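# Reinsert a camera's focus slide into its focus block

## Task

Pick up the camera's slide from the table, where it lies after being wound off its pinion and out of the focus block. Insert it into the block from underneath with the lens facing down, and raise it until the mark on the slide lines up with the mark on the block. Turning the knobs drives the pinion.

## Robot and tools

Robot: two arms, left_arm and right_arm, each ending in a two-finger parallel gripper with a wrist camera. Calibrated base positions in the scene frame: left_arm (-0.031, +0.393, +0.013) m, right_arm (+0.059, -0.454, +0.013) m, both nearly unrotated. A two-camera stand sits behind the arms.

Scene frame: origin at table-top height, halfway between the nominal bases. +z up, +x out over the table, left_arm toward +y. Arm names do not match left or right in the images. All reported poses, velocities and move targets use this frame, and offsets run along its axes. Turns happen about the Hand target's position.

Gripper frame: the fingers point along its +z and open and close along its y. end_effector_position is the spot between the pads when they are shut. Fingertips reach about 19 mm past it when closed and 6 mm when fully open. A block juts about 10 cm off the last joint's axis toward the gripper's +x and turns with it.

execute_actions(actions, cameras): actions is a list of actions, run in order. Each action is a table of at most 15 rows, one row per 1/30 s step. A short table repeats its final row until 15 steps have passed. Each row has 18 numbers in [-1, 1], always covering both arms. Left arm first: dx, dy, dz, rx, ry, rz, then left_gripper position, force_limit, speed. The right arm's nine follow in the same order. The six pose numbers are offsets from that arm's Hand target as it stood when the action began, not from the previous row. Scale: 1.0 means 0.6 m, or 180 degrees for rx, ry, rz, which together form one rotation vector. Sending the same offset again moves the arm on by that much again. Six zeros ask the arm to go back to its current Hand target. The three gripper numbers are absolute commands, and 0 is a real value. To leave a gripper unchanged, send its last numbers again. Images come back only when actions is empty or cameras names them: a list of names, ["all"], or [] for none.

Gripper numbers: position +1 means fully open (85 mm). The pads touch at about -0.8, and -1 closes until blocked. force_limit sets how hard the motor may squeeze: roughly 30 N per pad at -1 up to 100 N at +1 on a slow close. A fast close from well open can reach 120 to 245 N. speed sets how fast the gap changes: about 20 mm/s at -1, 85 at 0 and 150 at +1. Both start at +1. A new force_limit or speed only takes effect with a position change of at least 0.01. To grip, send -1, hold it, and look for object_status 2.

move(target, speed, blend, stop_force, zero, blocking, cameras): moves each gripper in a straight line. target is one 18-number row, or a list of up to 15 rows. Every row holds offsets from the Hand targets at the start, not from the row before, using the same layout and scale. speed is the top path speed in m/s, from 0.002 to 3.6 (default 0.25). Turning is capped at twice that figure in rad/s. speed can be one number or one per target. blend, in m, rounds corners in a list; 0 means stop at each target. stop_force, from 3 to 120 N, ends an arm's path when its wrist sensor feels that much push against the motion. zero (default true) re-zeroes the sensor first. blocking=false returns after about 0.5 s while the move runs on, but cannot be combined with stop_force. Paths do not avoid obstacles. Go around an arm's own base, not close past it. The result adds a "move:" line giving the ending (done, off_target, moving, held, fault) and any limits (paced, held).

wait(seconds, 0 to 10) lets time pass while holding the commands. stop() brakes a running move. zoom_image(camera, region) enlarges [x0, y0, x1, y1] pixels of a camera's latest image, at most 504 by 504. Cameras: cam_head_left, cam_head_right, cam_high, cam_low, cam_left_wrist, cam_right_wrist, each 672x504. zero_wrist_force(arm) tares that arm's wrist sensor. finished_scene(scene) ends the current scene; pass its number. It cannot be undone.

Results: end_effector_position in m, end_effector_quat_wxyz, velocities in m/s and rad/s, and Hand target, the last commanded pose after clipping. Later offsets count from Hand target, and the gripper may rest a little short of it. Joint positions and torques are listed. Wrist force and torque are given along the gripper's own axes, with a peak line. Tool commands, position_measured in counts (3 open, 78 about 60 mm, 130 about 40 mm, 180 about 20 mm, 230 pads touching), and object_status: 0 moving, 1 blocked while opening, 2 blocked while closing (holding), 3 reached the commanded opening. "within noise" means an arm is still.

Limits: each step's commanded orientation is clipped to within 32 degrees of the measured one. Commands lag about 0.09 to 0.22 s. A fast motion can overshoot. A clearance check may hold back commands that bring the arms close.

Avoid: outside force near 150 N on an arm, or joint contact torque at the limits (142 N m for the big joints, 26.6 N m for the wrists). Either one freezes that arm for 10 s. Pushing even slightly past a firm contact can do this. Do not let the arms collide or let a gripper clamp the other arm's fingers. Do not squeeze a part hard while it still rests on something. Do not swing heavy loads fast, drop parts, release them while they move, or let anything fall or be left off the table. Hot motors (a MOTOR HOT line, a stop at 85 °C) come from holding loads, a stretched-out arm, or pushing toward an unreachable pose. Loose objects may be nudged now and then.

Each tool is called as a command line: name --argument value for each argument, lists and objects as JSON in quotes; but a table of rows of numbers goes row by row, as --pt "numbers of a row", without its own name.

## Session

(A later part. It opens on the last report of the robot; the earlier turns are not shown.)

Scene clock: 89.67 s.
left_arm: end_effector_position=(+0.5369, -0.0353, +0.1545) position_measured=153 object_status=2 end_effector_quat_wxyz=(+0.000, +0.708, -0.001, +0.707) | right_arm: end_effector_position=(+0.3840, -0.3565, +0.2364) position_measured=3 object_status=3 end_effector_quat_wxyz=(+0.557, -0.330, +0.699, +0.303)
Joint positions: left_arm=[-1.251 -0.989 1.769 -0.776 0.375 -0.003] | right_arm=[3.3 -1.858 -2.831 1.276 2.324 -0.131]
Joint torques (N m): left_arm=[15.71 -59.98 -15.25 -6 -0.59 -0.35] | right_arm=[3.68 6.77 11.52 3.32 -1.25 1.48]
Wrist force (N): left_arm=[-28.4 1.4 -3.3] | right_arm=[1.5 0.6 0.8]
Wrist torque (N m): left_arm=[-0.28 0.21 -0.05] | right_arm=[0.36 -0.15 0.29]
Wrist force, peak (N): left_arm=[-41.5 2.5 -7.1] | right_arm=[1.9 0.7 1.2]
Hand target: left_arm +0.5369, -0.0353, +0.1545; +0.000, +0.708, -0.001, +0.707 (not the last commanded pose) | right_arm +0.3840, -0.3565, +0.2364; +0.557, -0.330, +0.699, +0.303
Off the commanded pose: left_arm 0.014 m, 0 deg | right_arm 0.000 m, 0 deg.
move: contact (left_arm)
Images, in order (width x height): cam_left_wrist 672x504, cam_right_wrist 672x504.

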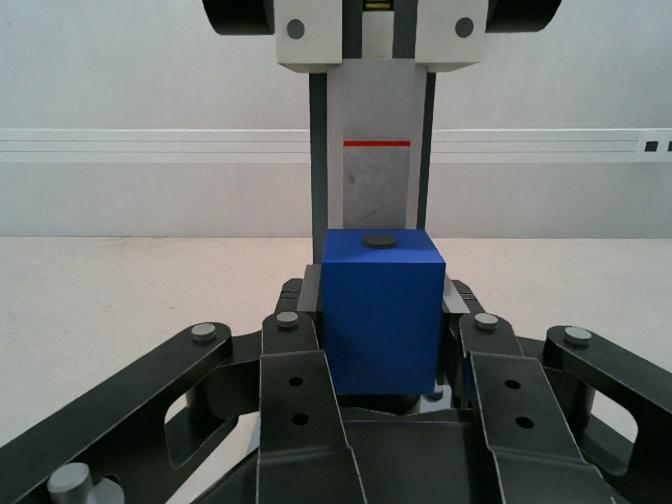

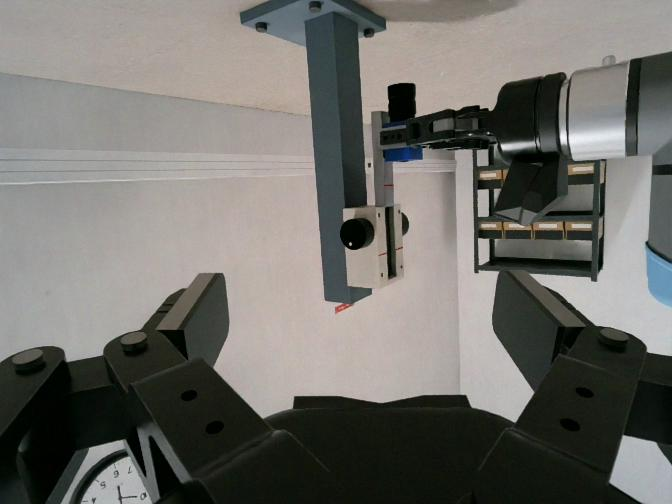

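move --target '[-0.0002,0.0014,-0.006,0,0,-0.0133,-1,0,-1,0,0,0,0,0,0,1,1,1]' --speed 0.05 --cameras '["cam_left_wrist"]'

zoom_image --camera "cam_left_wrist" --region '[260, 0, 500, 100]'

move --target '[0,0,0.03,0,0,0,-1,0,-1,0,0,0,0,0,0,1,1,1]' --speed 0.01 --stop_force 18 --cameras '["cam_left_wrist"]'

zoom_image --camera "cam_left_wrist" --region '[260, 0, 500, 100]'

Scene clock: 93.13 s.
left_arm: end_effector_position=(+0.5369, -0.0343, +0.1509) position_measured=153 object_status=2 end_effector_quat_wxyz=(+0.015, +0.707, -0.015, +0.706) | right_arm: end_effector_position=(+0.3840, -0.3565, +0.2364) position_measured=3 object_status=3 end_effector_quat_wxyz=(+0.557, -0.330, +0.699, +0.303)
Joint positions: left_arm=[-1.242 -1 1.801 -0.798 0.425 -0.003] | right_arm=[3.3 -1.858 -2.831 1.276 2.324 -0.131]
Joint torques (N m): left_arm=[-2.8 -39.28 -31.95 1.27 -1.44 2.05] | right_arm=[3.13 6 11.72 3.44 -1.3 1.27]
Wrist force (N): left_arm=[-3.8 -0.2 -2.0] | right_arm=[1.6 0.6 1.0]
Wrist torque (N m): left_arm=[0.20 0.09 -0.38] | right_arm=[0.36 -0.17 0.30]
Wrist force, peak (N): left_arm=[-28.5 1.4 -2.8] | right_arm=[2.1 0.5 1.0]
Hand target: left_arm +0.5368, -0.0345, +0.1509; +0.015, +0.707, -0.015, +0.706 | right_arm +0.3840, -0.3565, +0.2364; +0.557, -0.330, +0.699, +0.303
Off the commanded pose: left_arm 0.000 m, 0 deg | right_arm 0.000 m, 0 deg.
move: done
Images, in order (width x height): cam_left_wrist 672x504.

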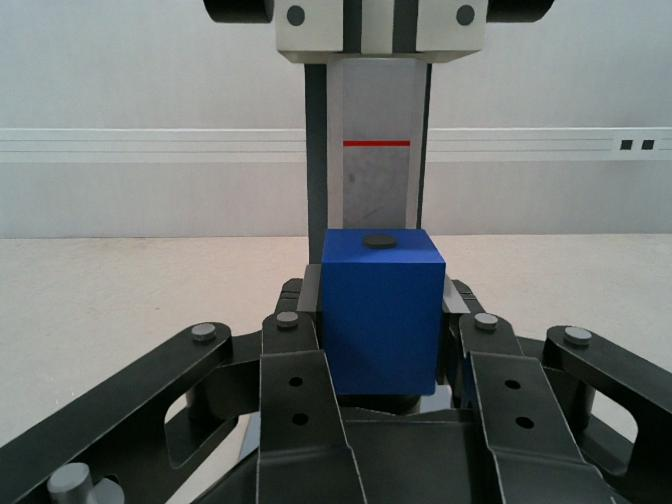

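Scaled by 2.100 from the camera's 672x504 image, which has a finer 960x720 frame.

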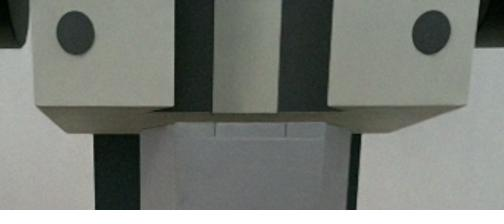

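Scene clock: 95.83 s.
left_arm: end_effector_position=(+0.5368, -0.0345, +0.1653) position_measured=153 object_status=2 end_effector_quat_wxyz=(+0.015, +0.707, -0.015, +0.706) | right_arm: end_effector_position=(+0.3840, -0.3565, +0.2364) position_measured=3 object_status=3 end_effector_quat_wxyz=(+0.557, -0.330, +0.699, +0.303)
Joint positions: left_arm=[-1.242 -1.024 1.793 -0.766 0.425 -0.003] | right_arm=[3.3 -1.858 -2.831 1.276 2.324 -0.131]
Joint torques (N m): left_arm=[-15.49 -36.31 -6.81 -3.22 2.11 -0.01] | right_arm=[3.87 7.25 11.36 3.31 -1.14 1.76]
Wrist force (N): left_arm=[-3.4 -3.5 7.4] | right_arm=[1.8 0.8 1.0]
Wrist torque (N m): left_arm=[0.97 -0.37 -0.47] | right_arm=[0.38 -0.20 0.30]
Wrist force, peak (N): left_arm=[-22.2 -2.4 2.5] | right_arm=[1.9 0.5 1.2]
Hand target: left_arm +0.5368, -0.0345, +0.1653; +0.015, +0.707, -0.015, +0.706 (not the last commanded pose) | right_arm +0.3840, -0.3565, +0.2364; +0.557, -0.330, +0.699, +0.303
Off the commanded pose: left_arm 0.004 m, 0 deg | right_arm 0.000 m, 0 deg.
move: contact (left_arm)
Images, in order (width x height): cam_left_wrist 672x504.

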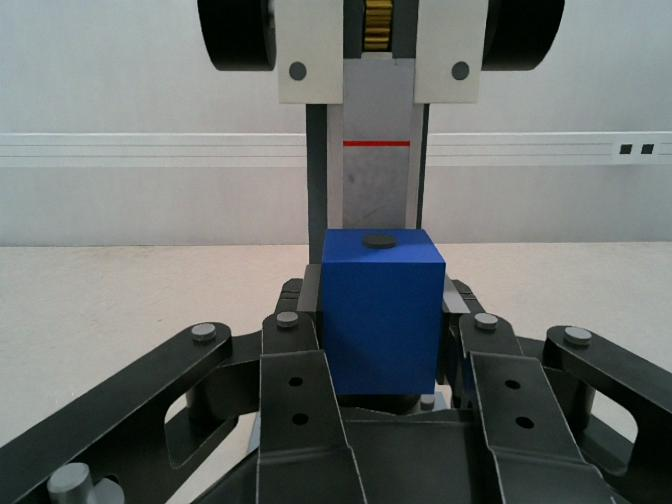

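Scaled by 2.100 from the camera's 672x504 image, which has a finer 960x720 frame.

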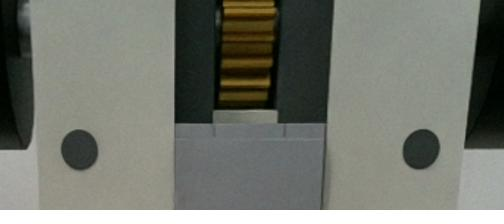

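move --target '[0.0008,0.0004,0.03,0,0,0,-1,0,-1,0,0,0,0,0,0,1,1,1]' --speed 0.01 --stop_force 25 --cameras '["cam_left_wrist"]'

zoom_image --camera "cam_left_wrist" --region '[180, 0, 580, 160]'

Scene clock: 97.43 s.
left_arm: end_effector_position=(+0.5367, -0.0343, +0.1658) position_measured=153 object_status=2 end_effector_quat_wxyz=(+0.015, +0.708, -0.016, +0.706) | right_arm: end_effector_position=(+0.3840, -0.3565, +0.2364) position_measured=3 object_status=3 end_effector_quat_wxyz=(+0.557, -0.330, +0.699, +0.303)
Joint positions: left_arm=[-1.242 -1.025 1.793 -0.764 0.425 -0.003] | right_arm=[3.3 -1.858 -2.831 1.276 2.324 -0.131]
Joint torques (N m): left_arm=[-11.3 -51.75 -13.33 -5.88 -0.19 0.53] | right_arm=[3.13 7.72 11.17 3.56 -1.11 1.35]
Wrist force (N): left_arm=[-22.6 -1.8 4.6] | right_arm=[1.7 0.5 1.0]
Wrist torque (N m): left_arm=[1.15 0.02 -0.42] | right_arm=[0.34 -0.19 0.30]
Wrist force, peak (N): left_arm=[-34.8 3.2 3.9] | right_arm=[1.9 0.9 1.0]
Hand target: left_arm +0.5367, -0.0343, +0.1658; +0.015, +0.708, -0.016, +0.706 (not the last commanded pose) | right_arm +0.3840, -0.3565, +0.2364; +0.557, -0.330, +0.699, +0.303
Off the commanded pose: left_arm 0.017 m, 0 deg | right_arm 0.000 m, 0 deg.
move: contact (left_arm)
Images, in order (width x height): cam_left_wrist 672x504.

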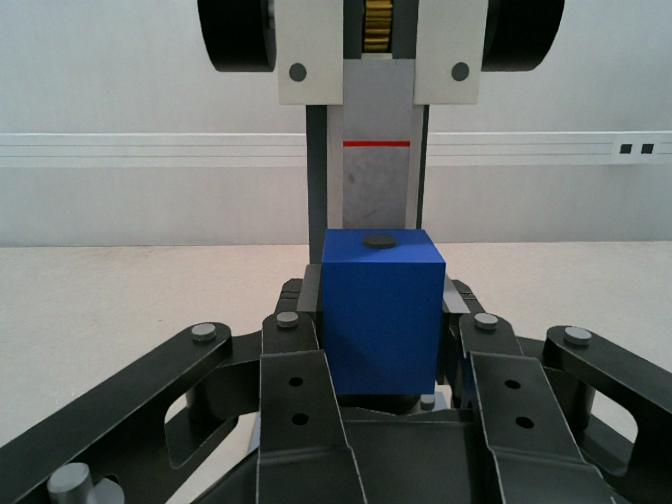

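Scaled by 1.260 from the camera's 672x504 image, which has a finer 960x720 frame.

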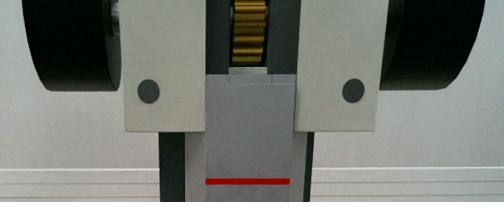

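move --target '[0.0008,-0.0002,-0.0015,0,0,0.003,-1,0,-1,0,0,0,0,0,0,1,1,1]' --speed 0.02

move --target '[0,0,0.03,0,0,0,-1,0,-1,0,0,0,0,0,0,1,1,1]' --speed 0.01 --stop_force 35 --cameras '["cam_left_wrist"]'

zoom_image --camera "cam_left_wrist" --region '[180, 0, 580, 160]'

Scene clock: 99.27 s.
left_arm: end_effector_position=(+0.5372, -0.0344, +0.1649) position_measured=153 object_status=2 end_effector_quat_wxyz=(+0.011, +0.708, -0.012, +0.706) | right_arm: end_effector_position=(+0.3840, -0.3565, +0.2364) position_measured=3 object_status=3 end_effector_quat_wxyz=(+0.557, -0.330, +0.699, +0.303)
Joint positions: left_arm=[-1.243 -1.019 1.786 -0.763 0.414 -0.003] | right_arm=[3.3 -1.858 -2.831 1.276 2.324 -0.131]
Joint torques (N m): left_arm=[-10.88 -43.88 -25.61 1.75 0.14 -2.08] | right_arm=[3.85 6.57 10.27 3.43 -1.21 1.39]
Wrist force (N): left_arm=[-3.7 -0.4 -1.6] | right_arm=[1.9 0.7 0.9]
Wrist torque (N m): left_arm=[0.13 0.08 -0.37] | right_arm=[0.37 -0.22 0.30]
Wrist force, peak (N): left_arm=[-22.8 -1.6 5.2] | right_arm=[1.9 0.7 1.3]
Hand target: left_arm +0.5372, -0.0344, +0.1649; +0.011, +0.708, -0.012, +0.706 | right_arm +0.3840, -0.3565, +0.2364; +0.557, -0.330, +0.699, +0.303
Off the commanded pose: left_arm 0.000 m, 0 deg | right_arm 0.000 m, 0 deg.
move: done

Scene clock: 101.67 s.
left_arm: end_effector_position=(+0.5372, -0.0344, +0.1781) position_measured=153 object_status=2 end_effector_quat_wxyz=(+0.011, +0.708, -0.012, +0.706) | right_arm: end_effector_position=(+0.3840, -0.3565, +0.2364) position_measured=3 object_status=3 end_effector_quat_wxyz=(+0.557, -0.330, +0.699, +0.303)
Joint positions: left_arm=[-1.243 -1.041 1.779 -0.733 0.415 -0.003] | right_arm=[3.3 -1.858 -2.831 1.276 2.324 -0.131]
Joint torques (N m): left_arm=[5.45 -64.32 -20.73 -6.92 -1.91 1.49] | right_arm=[4.3 6.64 10.79 3.45 -1.23 1.54]
Wrist force (N): left_arm=[-39.8 3.0 -10.1] | right_arm=[1.6 0.8 0.9]
Wrist torque (N m): left_arm=[0.52 0.92 -0.49] | right_arm=[0.38 -0.16 0.29]
Wrist force, peak (N): left_arm=[-51.9 5.8 -4.2] | right_arm=[1.9 0.6 1.1]
Hand target: left_arm +0.5372, -0.0344, +0.1781; +0.011, +0.708, -0.012, +0.706 (not the last commanded pose) | right_arm +0.3840, -0.3565, +0.2364; +0.557, -0.330, +0.699, +0.303
Off the commanded pose: left_arm 0.005 m, 0 deg | right_arm 0.000 m, 0 deg.
move: contact (left_arm)
Images, in order (width x height): cam_left_wrist 672x504.

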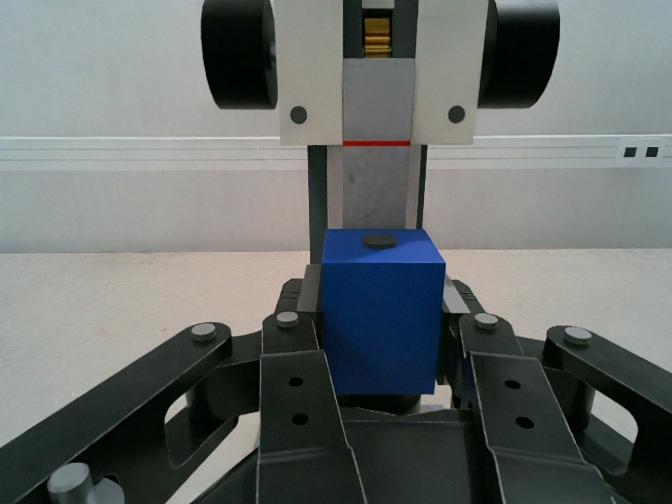

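Scaled by 1.260 from the camera's 672x504 image, which has a finer 960x720 frame.

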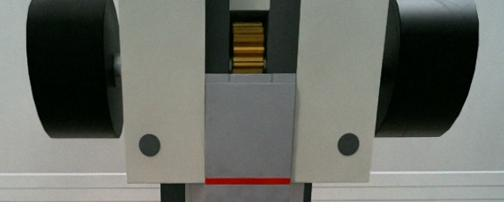

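move --target '[0,0,-0.004,0,0,0,-1,0,-1,0,0,0,0,0,0,1,1,1]' --speed 0.03

move --target '[0,0,0.03,0,0,0,-1,0,-1,0,0,0,0,0,0,1,1,1]' --speed 0.01 --stop_force 50 --cameras '["cam_left_wrist"]'

zoom_image --camera "cam_left_wrist" --region '[180, 0, 580, 160]'

Scene clock: 103.10 s.
left_arm: end_effector_position=(+0.5372, -0.0344, +0.1757) position_measured=153 object_status=2 end_effector_quat_wxyz=(+0.011, +0.708, -0.012, +0.706) | right_arm: end_effector_position=(+0.3840, -0.3565, +0.2364) position_measured=3 object_status=3 end_effector_quat_wxyz=(+0.557, -0.330, +0.699, +0.303)
Joint positions: left_arm=[-1.243 -1.037 1.78 -0.738 0.414 -0.003] | right_arm=[3.3 -1.858 -2.831 1.276 2.324 -0.131]
Joint torques (N m): left_arm=[2.62 -41.09 -8.11 -2.88 0.7 0.41] | right_arm=[4.22 6.78 10.2 3.52 -1.19 1.33]
Wrist force (N): left_arm=[-3.8 -0.2 -1.2] | right_arm=[1.6 0.5 0.9]
Wrist torque (N m): left_arm=[0.15 0.12 -0.32] | right_arm=[0.33 -0.16 0.30]
Wrist force, peak (N): left_arm=[-39.9 3.0 -9.7] | right_arm=[2.0 0.7 1.1]
Hand target: left_arm +0.5372, -0.0344, +0.1757; +0.011, +0.708, -0.012, +0.706 | right_arm +0.3840, -0.3565, +0.2364; +0.557, -0.330, +0.699, +0.303
Off the commanded pose: left_arm 0.000 m, 0 deg | right_arm 0.000 m, 0 deg.
move: done

Scene clock: 104.43 s.
left_arm: end_effector_position=(+0.5371, -0.0343, +0.1784) position_measured=153 object_status=2 end_effector_quat_wxyz=(+0.011, +0.708, -0.013, +0.706) | right_arm: end_effector_position=(+0.3840, -0.3565, +0.2364) position_measured=3 object_status=3 end_effector_quat_wxyz=(+0.557, -0.330, +0.699, +0.303)
Joint positions: left_arm=[-1.243 -1.042 1.779 -0.731 0.415 -0.003] | right_arm=[3.3 -1.858 -2.831 1.276 2.324 -0.131]
Joint torques (N m): left_arm=[2.32 -73.71 -24.65 -7.8 -2.68 0.66] | right_arm=[4.46 6.73 11.05 3.56 -0.96 1.31]
Wrist force (N): left_arm=[-52.9 6.9 -7.3] | right_arm=[1.7 0.5 0.8]
Wrist torque (N m): left_arm=[0.55 0.79 -0.54] | right_arm=[0.34 -0.18 0.30]
Wrist force, peak (N): left_arm=[-67.4 10.0 -1.7] | right_arm=[2.0 0.6 1.1]
Hand target: left_arm +0.5371, -0.0343, +0.1784; +0.011, +0.708, -0.013, +0.706 (not the last commanded pose) | right_arm +0.3840, -0.3565, +0.2364; +0.557, -0.330, +0.699, +0.303
Off the commanded pose: left_arm 0.015 m, 0 deg | right_arm 0.000 m, 0 deg.
move: contact (left_arm)
Images, in order (width x height): cam_left_wrist 672x504.

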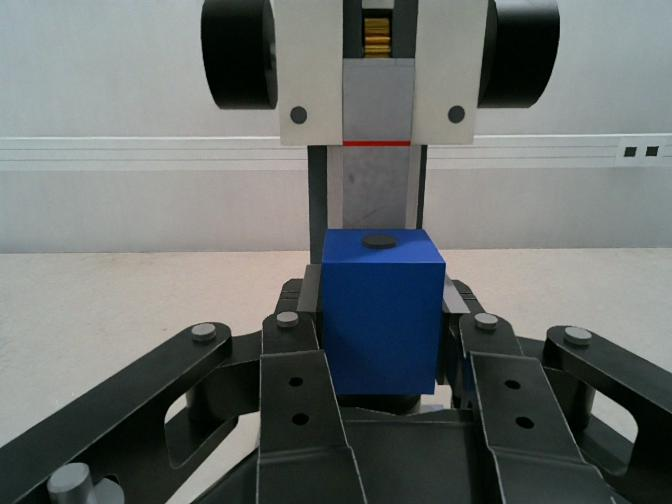

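Scaled by 1.260 from the camera's 672x504 image, which has a finer 960x720 frame.

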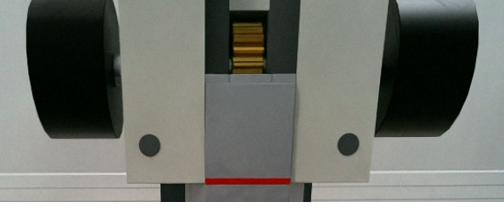

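move --target '[0,0,-0.002,0,0,0,-1,0,-1,0.193,0.06,0.106,0.198,0.444,0.114,1,1,1]' --speed 0.3 --cameras '["all"]'

Scene clock: 111.03 s.
left_arm: end_effector_position=(+0.5371, -0.0343, +0.1781) position_measured=153 object_status=2 end_effector_quat_wxyz=(+0.011, +0.708, -0.013, +0.706) | right_arm: end_effector_position=(+0.4035, -0.3505, +0.2477) position_measured=3 object_status=3 end_effector_quat_wxyz=(+0.481, -0.282, +0.732, +0.393)
Joint positions: left_arm=[-1.243 -1.042 1.779 -0.732 0.415 -0.003] | right_arm=[3.225 -1.742 -2.715 0.925 2.494 0.001]
Joint torques (N m): left_arm=[1.49 -57.63 -21.35 -7.5 -2.69 -1.69] | right_arm=[6 5.57 -2.3 0.99 -1.17 -1.62]
Wrist force (N): left_arm=[-42.4 4.6 -9.1] | right_arm=[1.5 0.0 0.4]
Wrist torque (N m): left_arm=[0.53 0.72 -0.48] | right_arm=[0.27 -0.12 0.06]
Wrist force, peak (N): left_arm=[-53.0 7.4 -7.5] | right_arm=[0.6 -2.1 2.0]
Hand target: left_arm +0.5371, -0.0343, +0.1781; +0.011, +0.708, -0.013, +0.706 (not the last commanded pose) | right_arm +0.4034, -0.3505, +0.2477; +0.480, -0.282, +0.732, +0.393 (not the last commanded pose)
Off the commanded pose: left_arm 0.001 m, 0 deg | right_arm 0.114 m, 75 deg.
move: held (right_arm; a check stopped the path); limits=held
pose unreachable (right arm): on one or more control steps of this call, first in action 0 (counted from 0), this arm could not follow its commanded pose, so it was not sent that pose on those steps. It may still have moved: this result reports where it is.
cause: moving toward the commanded pose would bring two parts of the arm too close to each other (its gripper and another part of the arm, with joints 4 (wrist 1) to 6 (wrist 3) between them, 5 mm apart when it was first held).

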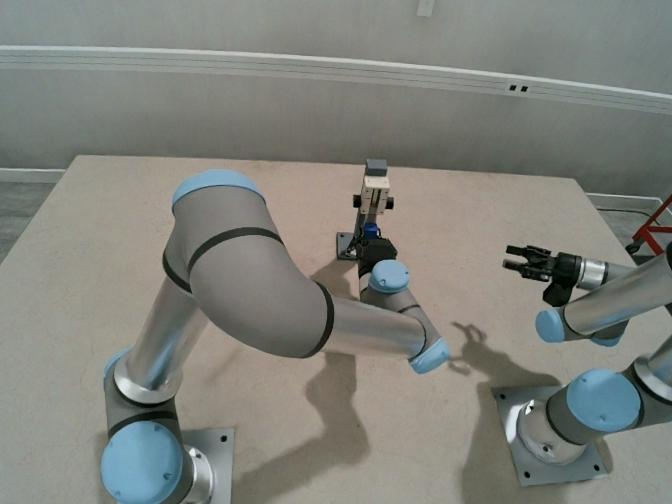

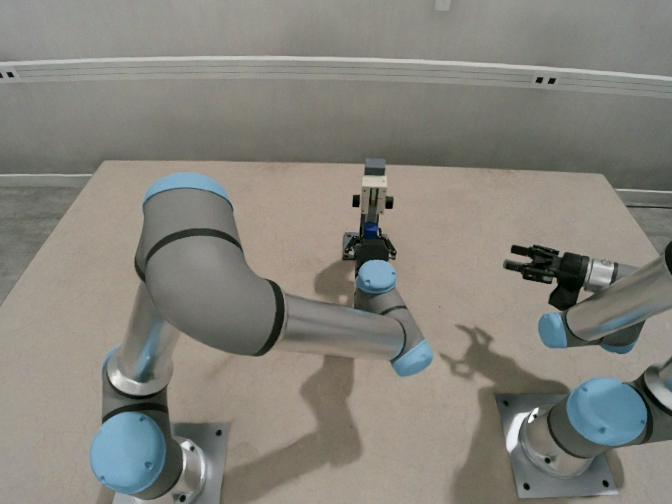

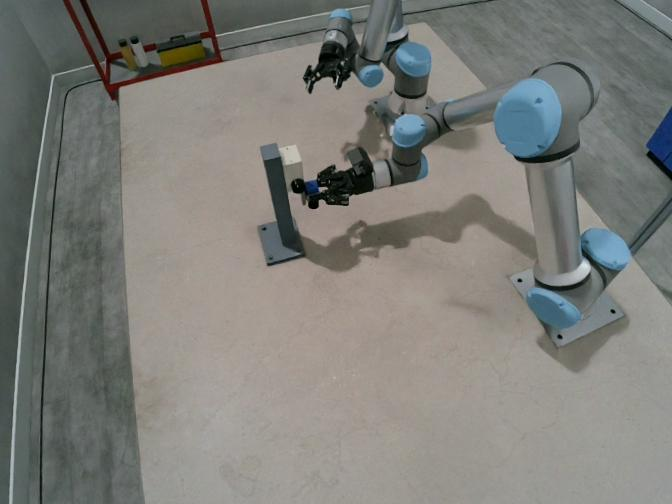

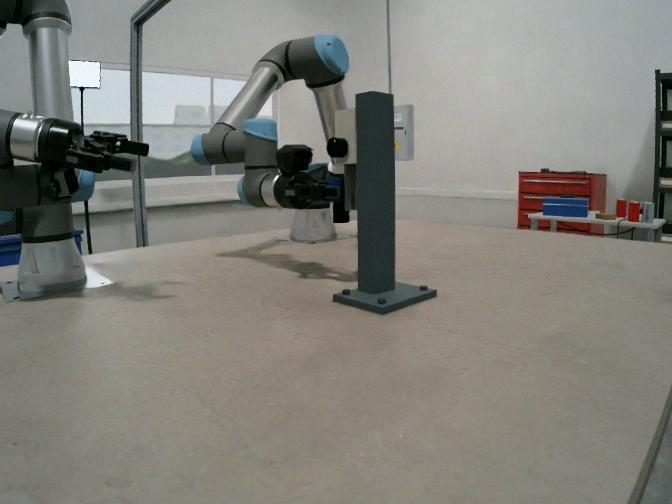

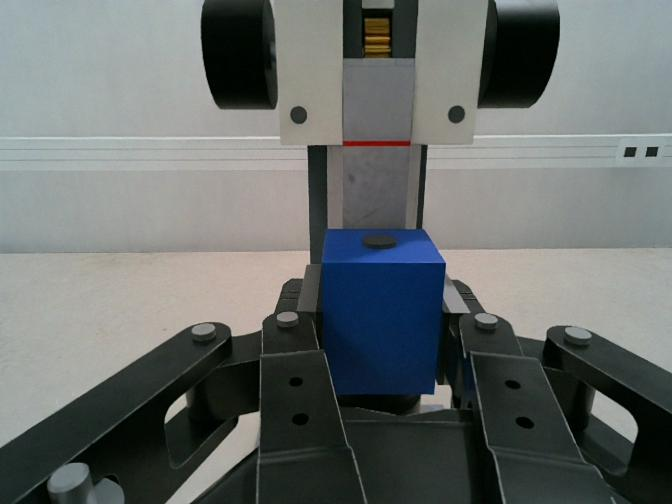

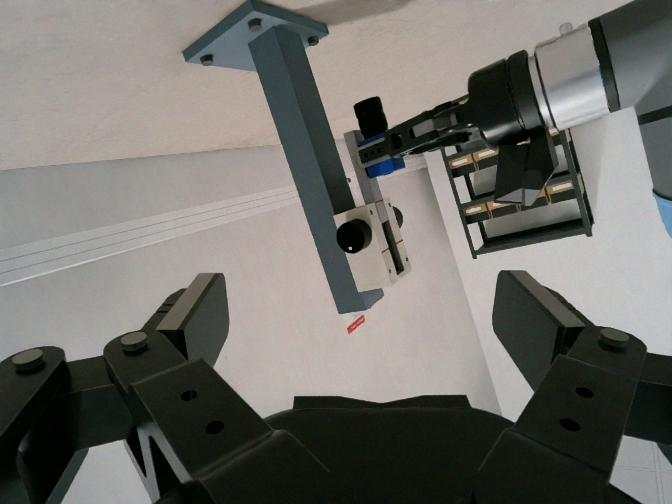

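move --pt "0 0 -0.0025 0 0 0 -1 0 -1 0.1 0 0.08 0 0 0 1 1 1" --pt "0 0 -0.0025 0 0 0 -1 0 -1 0.12 0.0 0.06 -0.322 -0.504 0.011 1 1 1" --speed 0.4 --cameras '["cam_head_left","cam_low","cam_right_wrist"]'

Scene clock: 122.63 s.
left_arm: end_effector_position=(+0.5371, -0.0343, +0.1766) position_measured=153 object_status=2 end_effector_quat_wxyz=(+0.011, +0.708, -0.013, +0.706) | right_arm: end_effector_position=(+0.4755, -0.3505, +0.2837) position_measured=3 object_status=3 end_effector_quat_wxyz=(+0.653, -0.653, +0.272, -0.271) end_effector_velocity=(+0.000, +0.000, -0.001) end_effector_angular_velocity=(-0.004, -0.001, -0.001)
Joint positions: left_arm=[-1.243 -1.039 1.78 -0.735 0.415 -0.003] | right_arm=[3.384 -1.935 -2.633 1.426 2.104 -1.57]
Joint velocities: left_arm=[within noise] | right_arm=[0 0 -0.002 -0.001 -0.001 -0.005]
Joint torques (N m): left_arm=[1.8 -35.73 -7.91 1.51 1.34 1.12] | right_arm=[-0.96 22.93 -4.14 2.77 -1.5 -1.92]
Wrist force (N): left_arm=[-2.8 -0.2 -0.4] | right_arm=[0.8 1.0 -1.0]
Wrist torque (N m): left_arm=[0.15 -0.04 -0.32] | right_arm=[0.60 0.12 0.52]
Wrist force, peak (N): left_arm=[-42.3 4.5 -9.2] | right_arm=[3.9 0.6 0.3]
Hand target: left_arm +0.5371, -0.0343, +0.1766; +0.011, +0.708, -0.013, +0.706 | right_arm +0.4754, -0.3505, +0.2837; +0.653, -0.653, +0.272, -0.271
Off the commanded pose: left_arm 0.000 m, 0 deg | right_arm 0.000 m, 0 deg.
move: done
Images, in order (width x height): cam_head_left 672x504, cam_low 672x504, cam_right_wrist 672x504.

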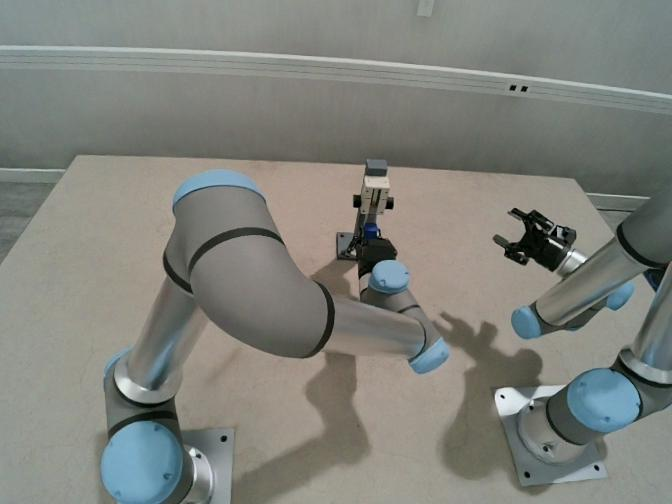

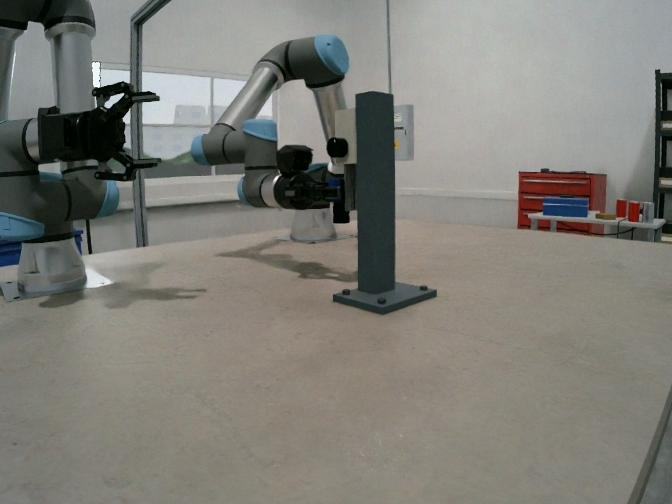

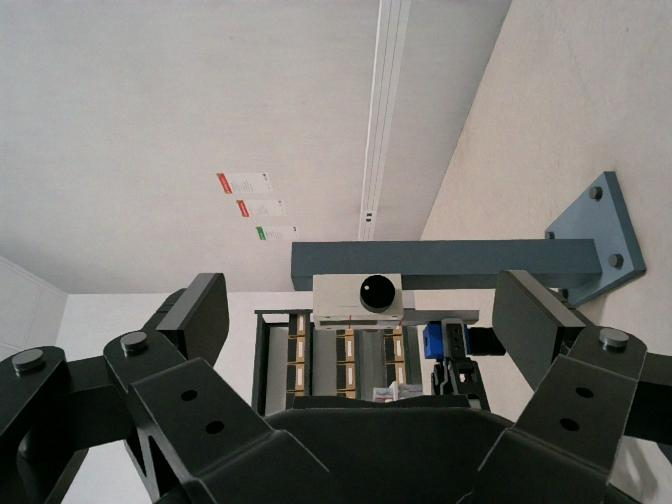

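move --pt "0 0 0 0 0 0 -1 0 -1 0.086 0.339 -0.106 0 -0.194 0 1 -0.5 -1" --pt "0 0 0 0 0 0 -1 0 -1 0.163 0.434 -0.053 0 -0.194 0 1 -0.5 -1" --speed '[0.25,0.08]' --cameras '["cam_head_left","cam_low","cam_right_wrist"]'

zoom_image --camera "cam_right_wrist" --region '[200, 150, 540, 500]'

Scene clock: 125.97 s.
left_arm: end_effector_position=(+0.5371, -0.0343, +0.1766) position_measured=153 object_status=2 end_effector_quat_wxyz=(+0.011, +0.708, -0.013, +0.706) | right_arm: end_effector_position=(+0.5127, -0.1995, +0.2358) position_measured=3 object_status=3 end_effector_quat_wxyz=(+0.697, -0.577, +0.119, -0.408)
Joint positions: left_arm=[-1.243 -1.039 1.78 -0.735 0.415 -0.003] | right_arm=[3.841 -2.426 -2.343 1.941 1.694 -1.858]
Joint torques (N m): left_arm=[3.09 -36.68 -8.19 1.46 1.39 2.09] | right_arm=[1.17 34.07 1.46 1.28 -0.17 -0.2]
Wrist force (N): left_arm=[-2.8 -0.2 -0.4] | right_arm=[1.3 1.5 -0.2]
Wrist torque (N m): left_arm=[0.16 -0.06 -0.32] | right_arm=[0.70 0.17 0.40]
Wrist force, peak (N): left_arm=[-3.0 -0.5 -0.7] | right_arm=[-1.6 5.5 0.0]
Hand target: left_arm +0.5371, -0.0343, +0.1766; +0.011, +0.708, -0.013, +0.706 | right_arm +0.5127, -0.1995, +0.2358; +0.697, -0.577, +0.119, -0.408 (not the last commanded pose)
Tool commands: left_gripper/position=-1.0 left_gripper/force_limit=+0.0 left_gripper/speed=-1.0 right_gripper/position=+1.0 right_gripper/force_limit=+1.0 right_gripper/speed=+1.0
Off the commanded pose: left_arm 0.000 m, 0 deg | right_arm 0.126 m, 9 deg.
FORCE FAULT: contact force on the right arm reached its limit, and that arm stopped. The contact can be on any part of that arm, not only on its tool. That arm's remaining commands of this call were not run. That arm is still stopped at the end of this call. That arm stays stopped for about 10 more seconds. Until then a move that you send moves the other arm only, and its call returns only when the move has ended. Once the stop has ended, the next robot result says so. If the stop ends while you think or write, that arm runs what you send next, counted from a new Hand target: where the arm stands when the stop ends. While its stop runs, that arm takes no new command, but its gripper still runs the gripper command that each later call begins with. Until it ends, the stop uses up actions while you think or wait. An arm that is not stopped still takes commands.
move: fault (right_arm); path passed 0 of 2 targets
Images, in order (width x height): cam_head_left 672x504, cam_low 672x504, cam_right_wrist 672x504.

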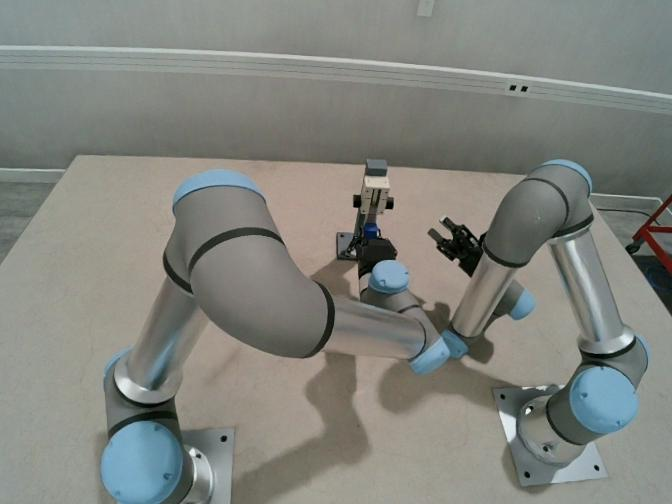

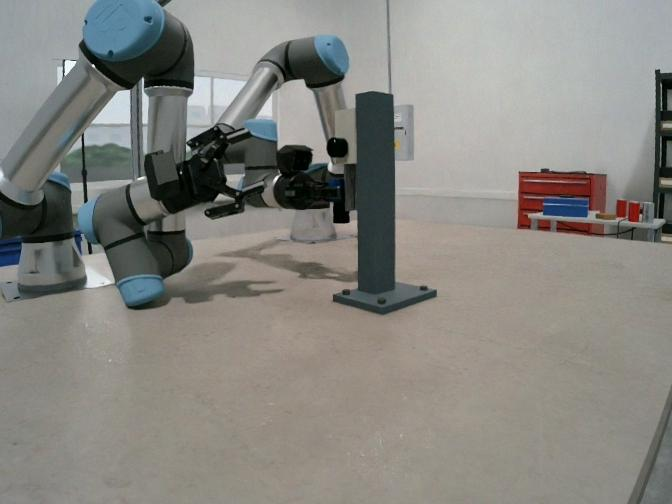

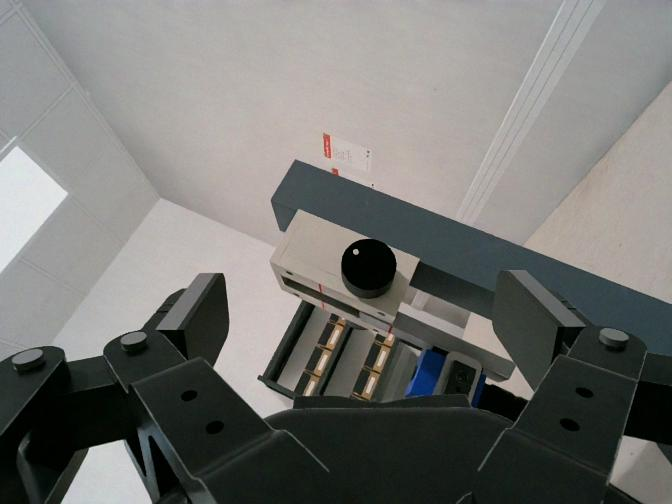

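Scaled by 1.440 from the camera's 672x504 image, which has a finer 960x720 frame.

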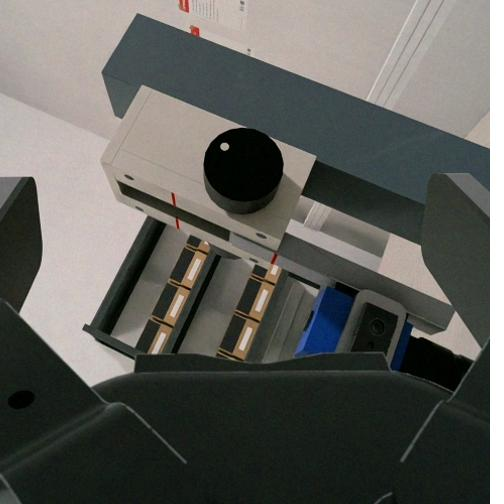

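wait --seconds 7

move --pt "0 0 0 0 0 0 -1 0 -1 0 -0.02 0.12 0 0.1 0 1 -0.5 -1" --pt "0 0 0 0 0 0 -1 0 -1 0.007 0.0875 0.044 0 0.198 0 1 -0.5 -1" --speed 0.2 --cameras '["cam_head_left","cam_low","cam_right_wrist"]'

Scene clock: 135.30 s.
left_arm: end_effector_position=(+0.5371, -0.0343, +0.1766) position_measured=153 object_status=2 end_effector_quat_wxyz=(+0.011, +0.708, -0.013, +0.706) | right_arm: end_effector_position=(+0.5127, -0.1995, +0.2358) position_measured=3 object_status=3 end_effector_quat_wxyz=(+0.697, -0.577, +0.119, -0.408)
Joint positions: left_arm=[-1.243 -1.039 1.78 -0.735 0.415 -0.003] | right_arm=[3.841 -2.426 -2.343 1.941 1.694 -1.858]
Joint torques (N m): left_arm=[2.18 -36.25 -10.49 1.29 1.32 2.02] | right_arm=[0.43 33.83 2.59 1.2 -0.35 -0.32]
Wrist force (N): left_arm=[-2.5 -0.4 -0.3] | right_arm=[1.1 1.7 -0.1]
Wrist torque (N m): left_arm=[0.13 -0.10 -0.32] | right_arm=[0.72 0.20 0.40]
Wrist force, peak (N): left_arm=[-3.0 -0.3 -0.5] | right_arm=[1.6 2.0 -0.1]
Hand target: left_arm +0.5371, -0.0343, +0.1766; +0.011, +0.708, -0.013, +0.706 | right_arm +0.5127, -0.1995, +0.2358; +0.697, -0.577, +0.119, -0.408 (not the last commanded pose)
Tool commands: left_gripper/position=-1.0 left_gripper/force_limit=+0.0 left_gripper/speed=-1.0 right_gripper/position=+1.0 right_gripper/force_limit=+1.0 right_gripper/speed=+1.0
Off the commanded pose: left_arm 0.000 m, 0 deg | right_arm 0.126 m, 9 deg.
FORCE FAULT, CONTINUED: the right arm was still stopped when this call began, by the force fault that an earlier result reported. Since the last result the stop counts as 19 of the actions that you can send in this scene. That arm is still stopped at the end of this call. That arm stays stopped for about 1 more second. If the stop ends while you think or write, that arm runs what you send next, counted from a new Hand target: where the arm stands when the stop ends. While its stop runs, that arm takes no new command, but its gripper still runs the gripper command that each later call begins with.
wait: 7.00 s; at rest from the start

Scene clock: 135.80 s.
left_arm: end_effector_position=(+0.5371, -0.0343, +0.1766) position_measured=153 object_status=2 end_effector_quat_wxyz=(+0.011, +0.708, -0.013, +0.706) | right_arm: end_effector_position=(+0.5127, -0.1995, +0.2358) position_measured=3 object_status=3 end_effector_quat_wxyz=(+0.697, -0.577, +0.119, -0.408)
Joint positions: left_arm=[-1.243 -1.039 1.78 -0.735 0.415 -0.003] | right_arm=[3.841 -2.426 -2.343 1.941 1.694 -1.858]
Joint torques (N m): left_arm=[1.69 -36.56 -10.76 1.28 1.39 2.06] | right_arm=[-0.26 34.12 3.47 1.15 -0.31 -0.35]
Wrist force (N): left_arm=[-2.7 -0.4 -0.6] | right_arm=[1.5 1.3 -0.5]
Wrist torque (N m): left_arm=[0.13 -0.08 -0.32] | right_arm=[0.66 0.13 0.40]
Wrist force, peak (N): left_arm=[-3.0 -0.3 -0.3] | right_arm=[1.5 1.9 -0.2]
Hand target: left_arm +0.5371, -0.0343, +0.1766; +0.011, +0.708, -0.013, +0.706 | right_arm +0.5127, -0.1995, +0.2358; +0.697, -0.577, +0.119, -0.408 (not the last commanded pose)
Tool commands: left_gripper/position=-1.0 left_gripper/force_limit=+0.0 left_gripper/speed=-1.0 right_gripper/position=+1.0 right_gripper/force_limit=+1.0 right_gripper/speed=+1.0
Off the commanded pose: left_arm 0.000 m, 0 deg.
FORCE FAULT, CONTINUED: the right arm's stop, for the force fault that an earlier result reported, is over. That arm was still stopped when this call began, so it ran no command of this call. That arm's target is now where it stood when the stop ended, not its last command. That arm accepts commands again.
move: done (left_arm), not run (right_arm; its earlier fault stop)
Images, in order (width x height): cam_head_left 672x504, cam_low 672x504, cam_right_wrist 672x504.

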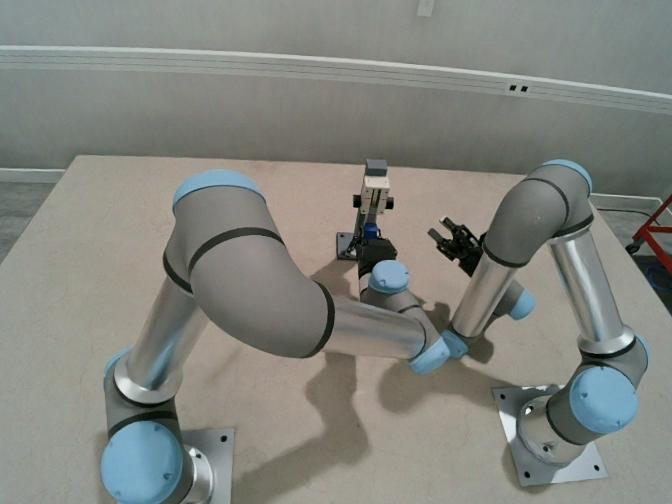

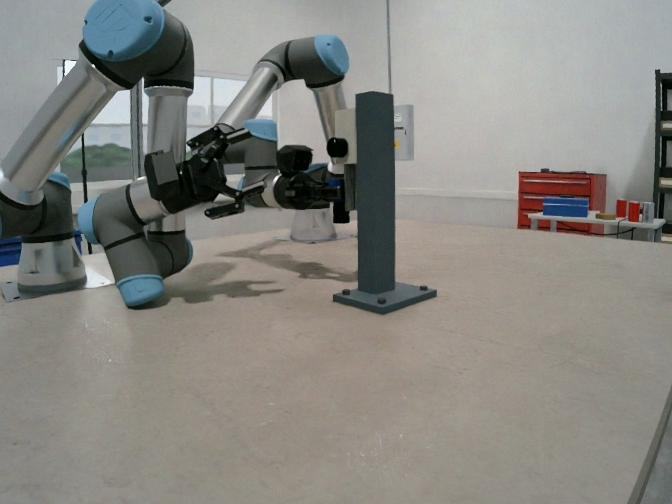

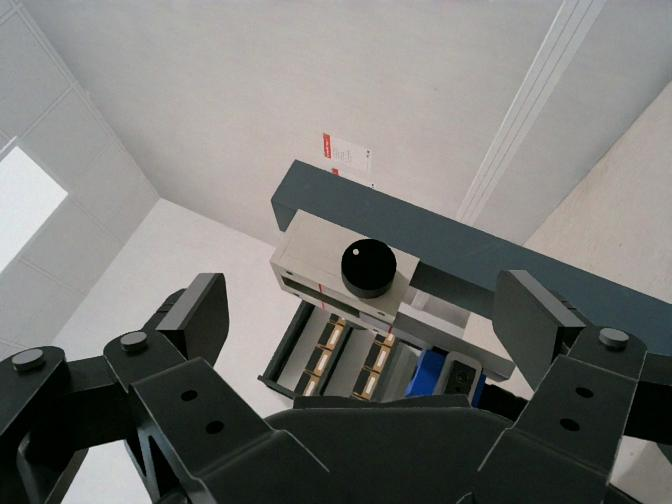

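move --pt "0 0 0 0 0 0 -1 0 -1 0 -0.05 0.1 0 0.1 0 1 -0.5 -1" --pt "0 0 0 0 0 0 -1 0 -1 0.007 0.0875 0.044 0 0.198 0 1 -0.5 -1" --speed 0.2 --cameras '["cam_head_left","cam_low","cam_right_wrist"]'

Scene clock: 138.77 s.
left_arm: end_effector_position=(+0.5371, -0.0343, +0.1766) position_measured=153 object_status=2 end_effector_quat_wxyz=(+0.011, +0.708, -0.013, +0.706) | right_arm: end_effector_position=(+0.5169, -0.1470, +0.2624) position_measured=3 object_status=3 end_effector_quat_wxyz=(+0.628, -0.674, +0.326, -0.212)
Joint positions: left_arm=[-1.243 -1.039 1.78 -0.735 0.415 -0.003] | right_arm=[4.006 -1.941 -2.488 1.165 1.492 -1.436]
Joint torques (N m): left_arm=[2.45 -35.57 -11.51 1.36 1.41 2.14] | right_arm=[4.56 16.34 -1.83 1.19 0.46 1.45]
Wrist force (N): left_arm=[-2.9 -0.3 -0.3] | right_arm=[1.5 1.7 -0.8]
Wrist torque (N m): left_arm=[0.13 -0.03 -0.32] | right_arm=[0.75 -0.09 0.61]
Wrist force, peak (N): left_arm=[-3.1 -0.1 -0.4] | right_arm=[3.0 1.8 -1.6]
Hand target: left_arm +0.5371, -0.0343, +0.1766; +0.011, +0.708, -0.013, +0.706 | right_arm +0.5169, -0.1470, +0.2622; +0.627, -0.674, +0.326, -0.212
Off the commanded pose: left_arm 0.000 m, 0 deg | right_arm 0.000 m, 0 deg.
move: done
Images, in order (width x height): cam_head_left 672x504, cam_low 672x504, cam_right_wrist 672x504.

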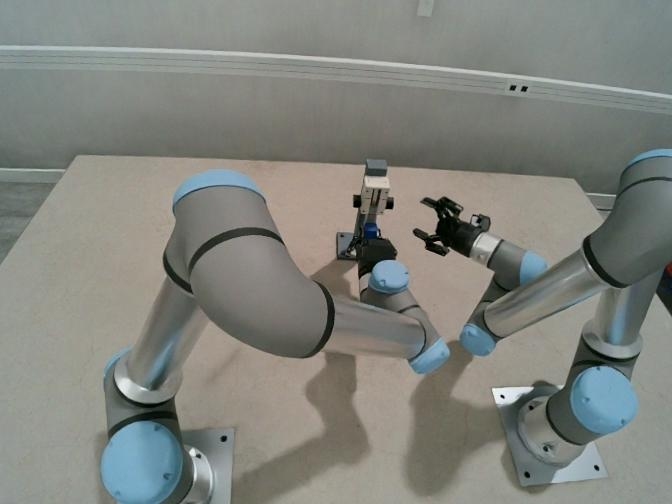

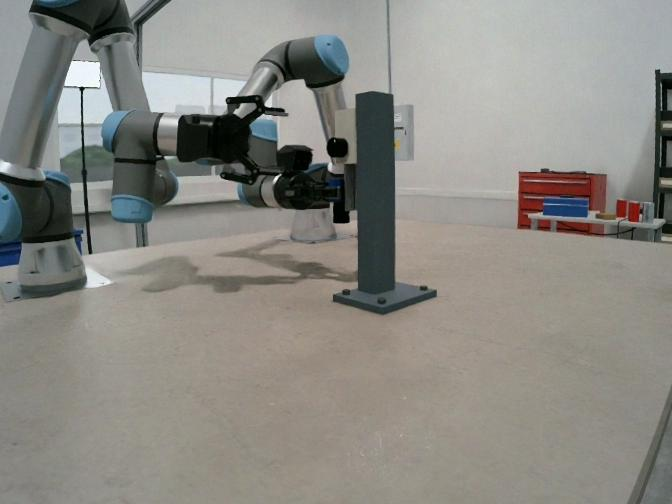

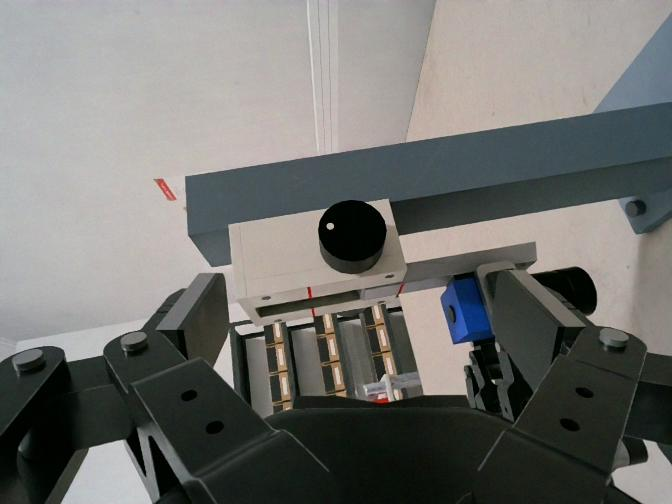

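move --pt "0 0 0 0 0 0 -1 0 -1 0.1 0.103 -0.018 0 0 0 1 -0.5 -1" --pt "0 0 0 0 0 0 -1 0 -1 0.1 0.103 -0.018 0 0 0 -1 -0.5 -1" --speed 0.08 --cameras '["cam_head_left","cam_left_wrist","cam_right_wrist"]'

Scene clock: 154.53 s.
left_arm: end_effector_position=(+0.5371, -0.0343, +0.1766) position_measured=153 object_status=2 end_effector_quat_wxyz=(+0.011, +0.708, -0.013, +0.706) | right_arm: end_effector_position=(+0.5769, -0.0852, +0.2515) position_measured=148 object_status=0 end_effector_quat_wxyz=(+0.628, -0.674, +0.326, -0.212)
Joint positions: left_arm=[-1.243 -1.039 1.78 -0.735 0.415 -0.003] | right_arm=[3.989 -2.073 -2.255 1.064 1.509 -1.438]
Joint torques (N m): left_arm=[2.79 -35.88 -12.91 1.19 1.15 2.06] | right_arm=[6.33 30.75 16.01 0.52 -0.89 1.37]
Wrist force (N): left_arm=[-2.8 -0.2 -0.6] | right_arm=[2.9 -3.8 -14.1]
Wrist torque (N m): left_arm=[0.16 -0.05 -0.31] | right_arm=[0.87 -0.25 0.66]
Wrist force, peak (N): left_arm=[-3.1 -0.2 -0.6] | right_arm=[2.8 -4.0 -14.1]
Hand target: left_arm +0.5371, -0.0343, +0.1766; +0.011, +0.708, -0.013, +0.706 | right_arm +0.5769, -0.0852, +0.2514; +0.627, -0.674, +0.326, -0.212
Off the commanded pose: left_arm 0.000 m, 0 deg | right_arm 0.000 m, 0 deg.
move: done
Images, in order (width x height): cam_head_left 672x504, cam_left_wrist 672x504, cam_right_wrist 672x504.

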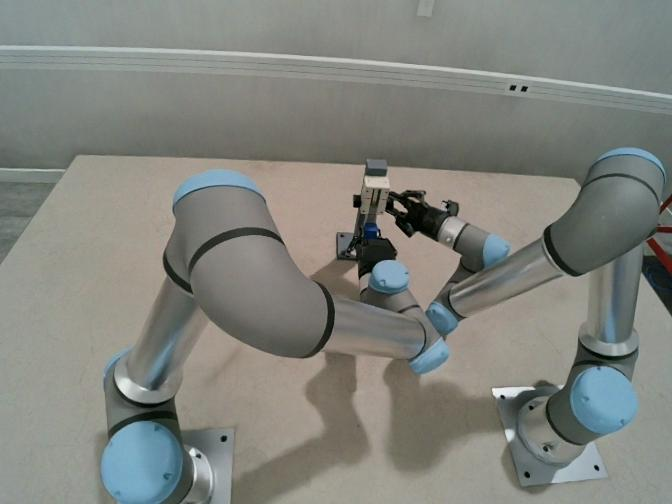

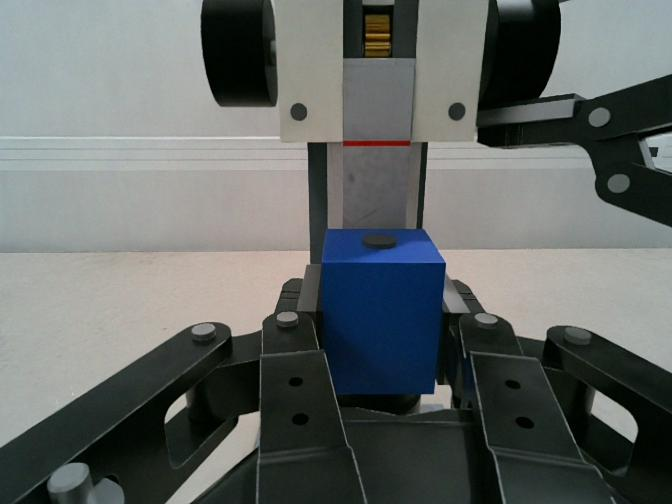

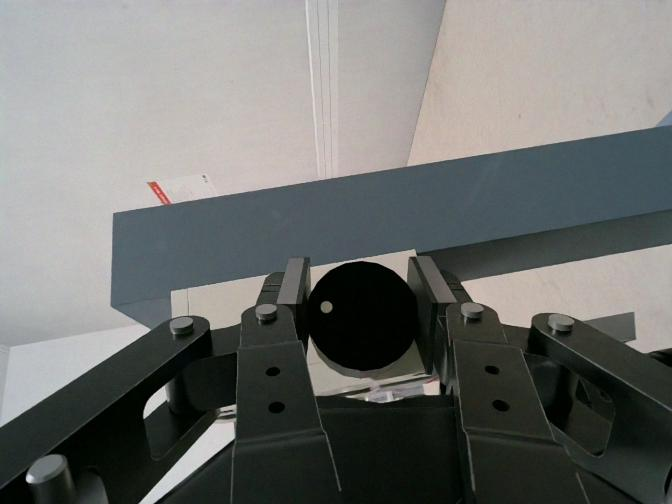

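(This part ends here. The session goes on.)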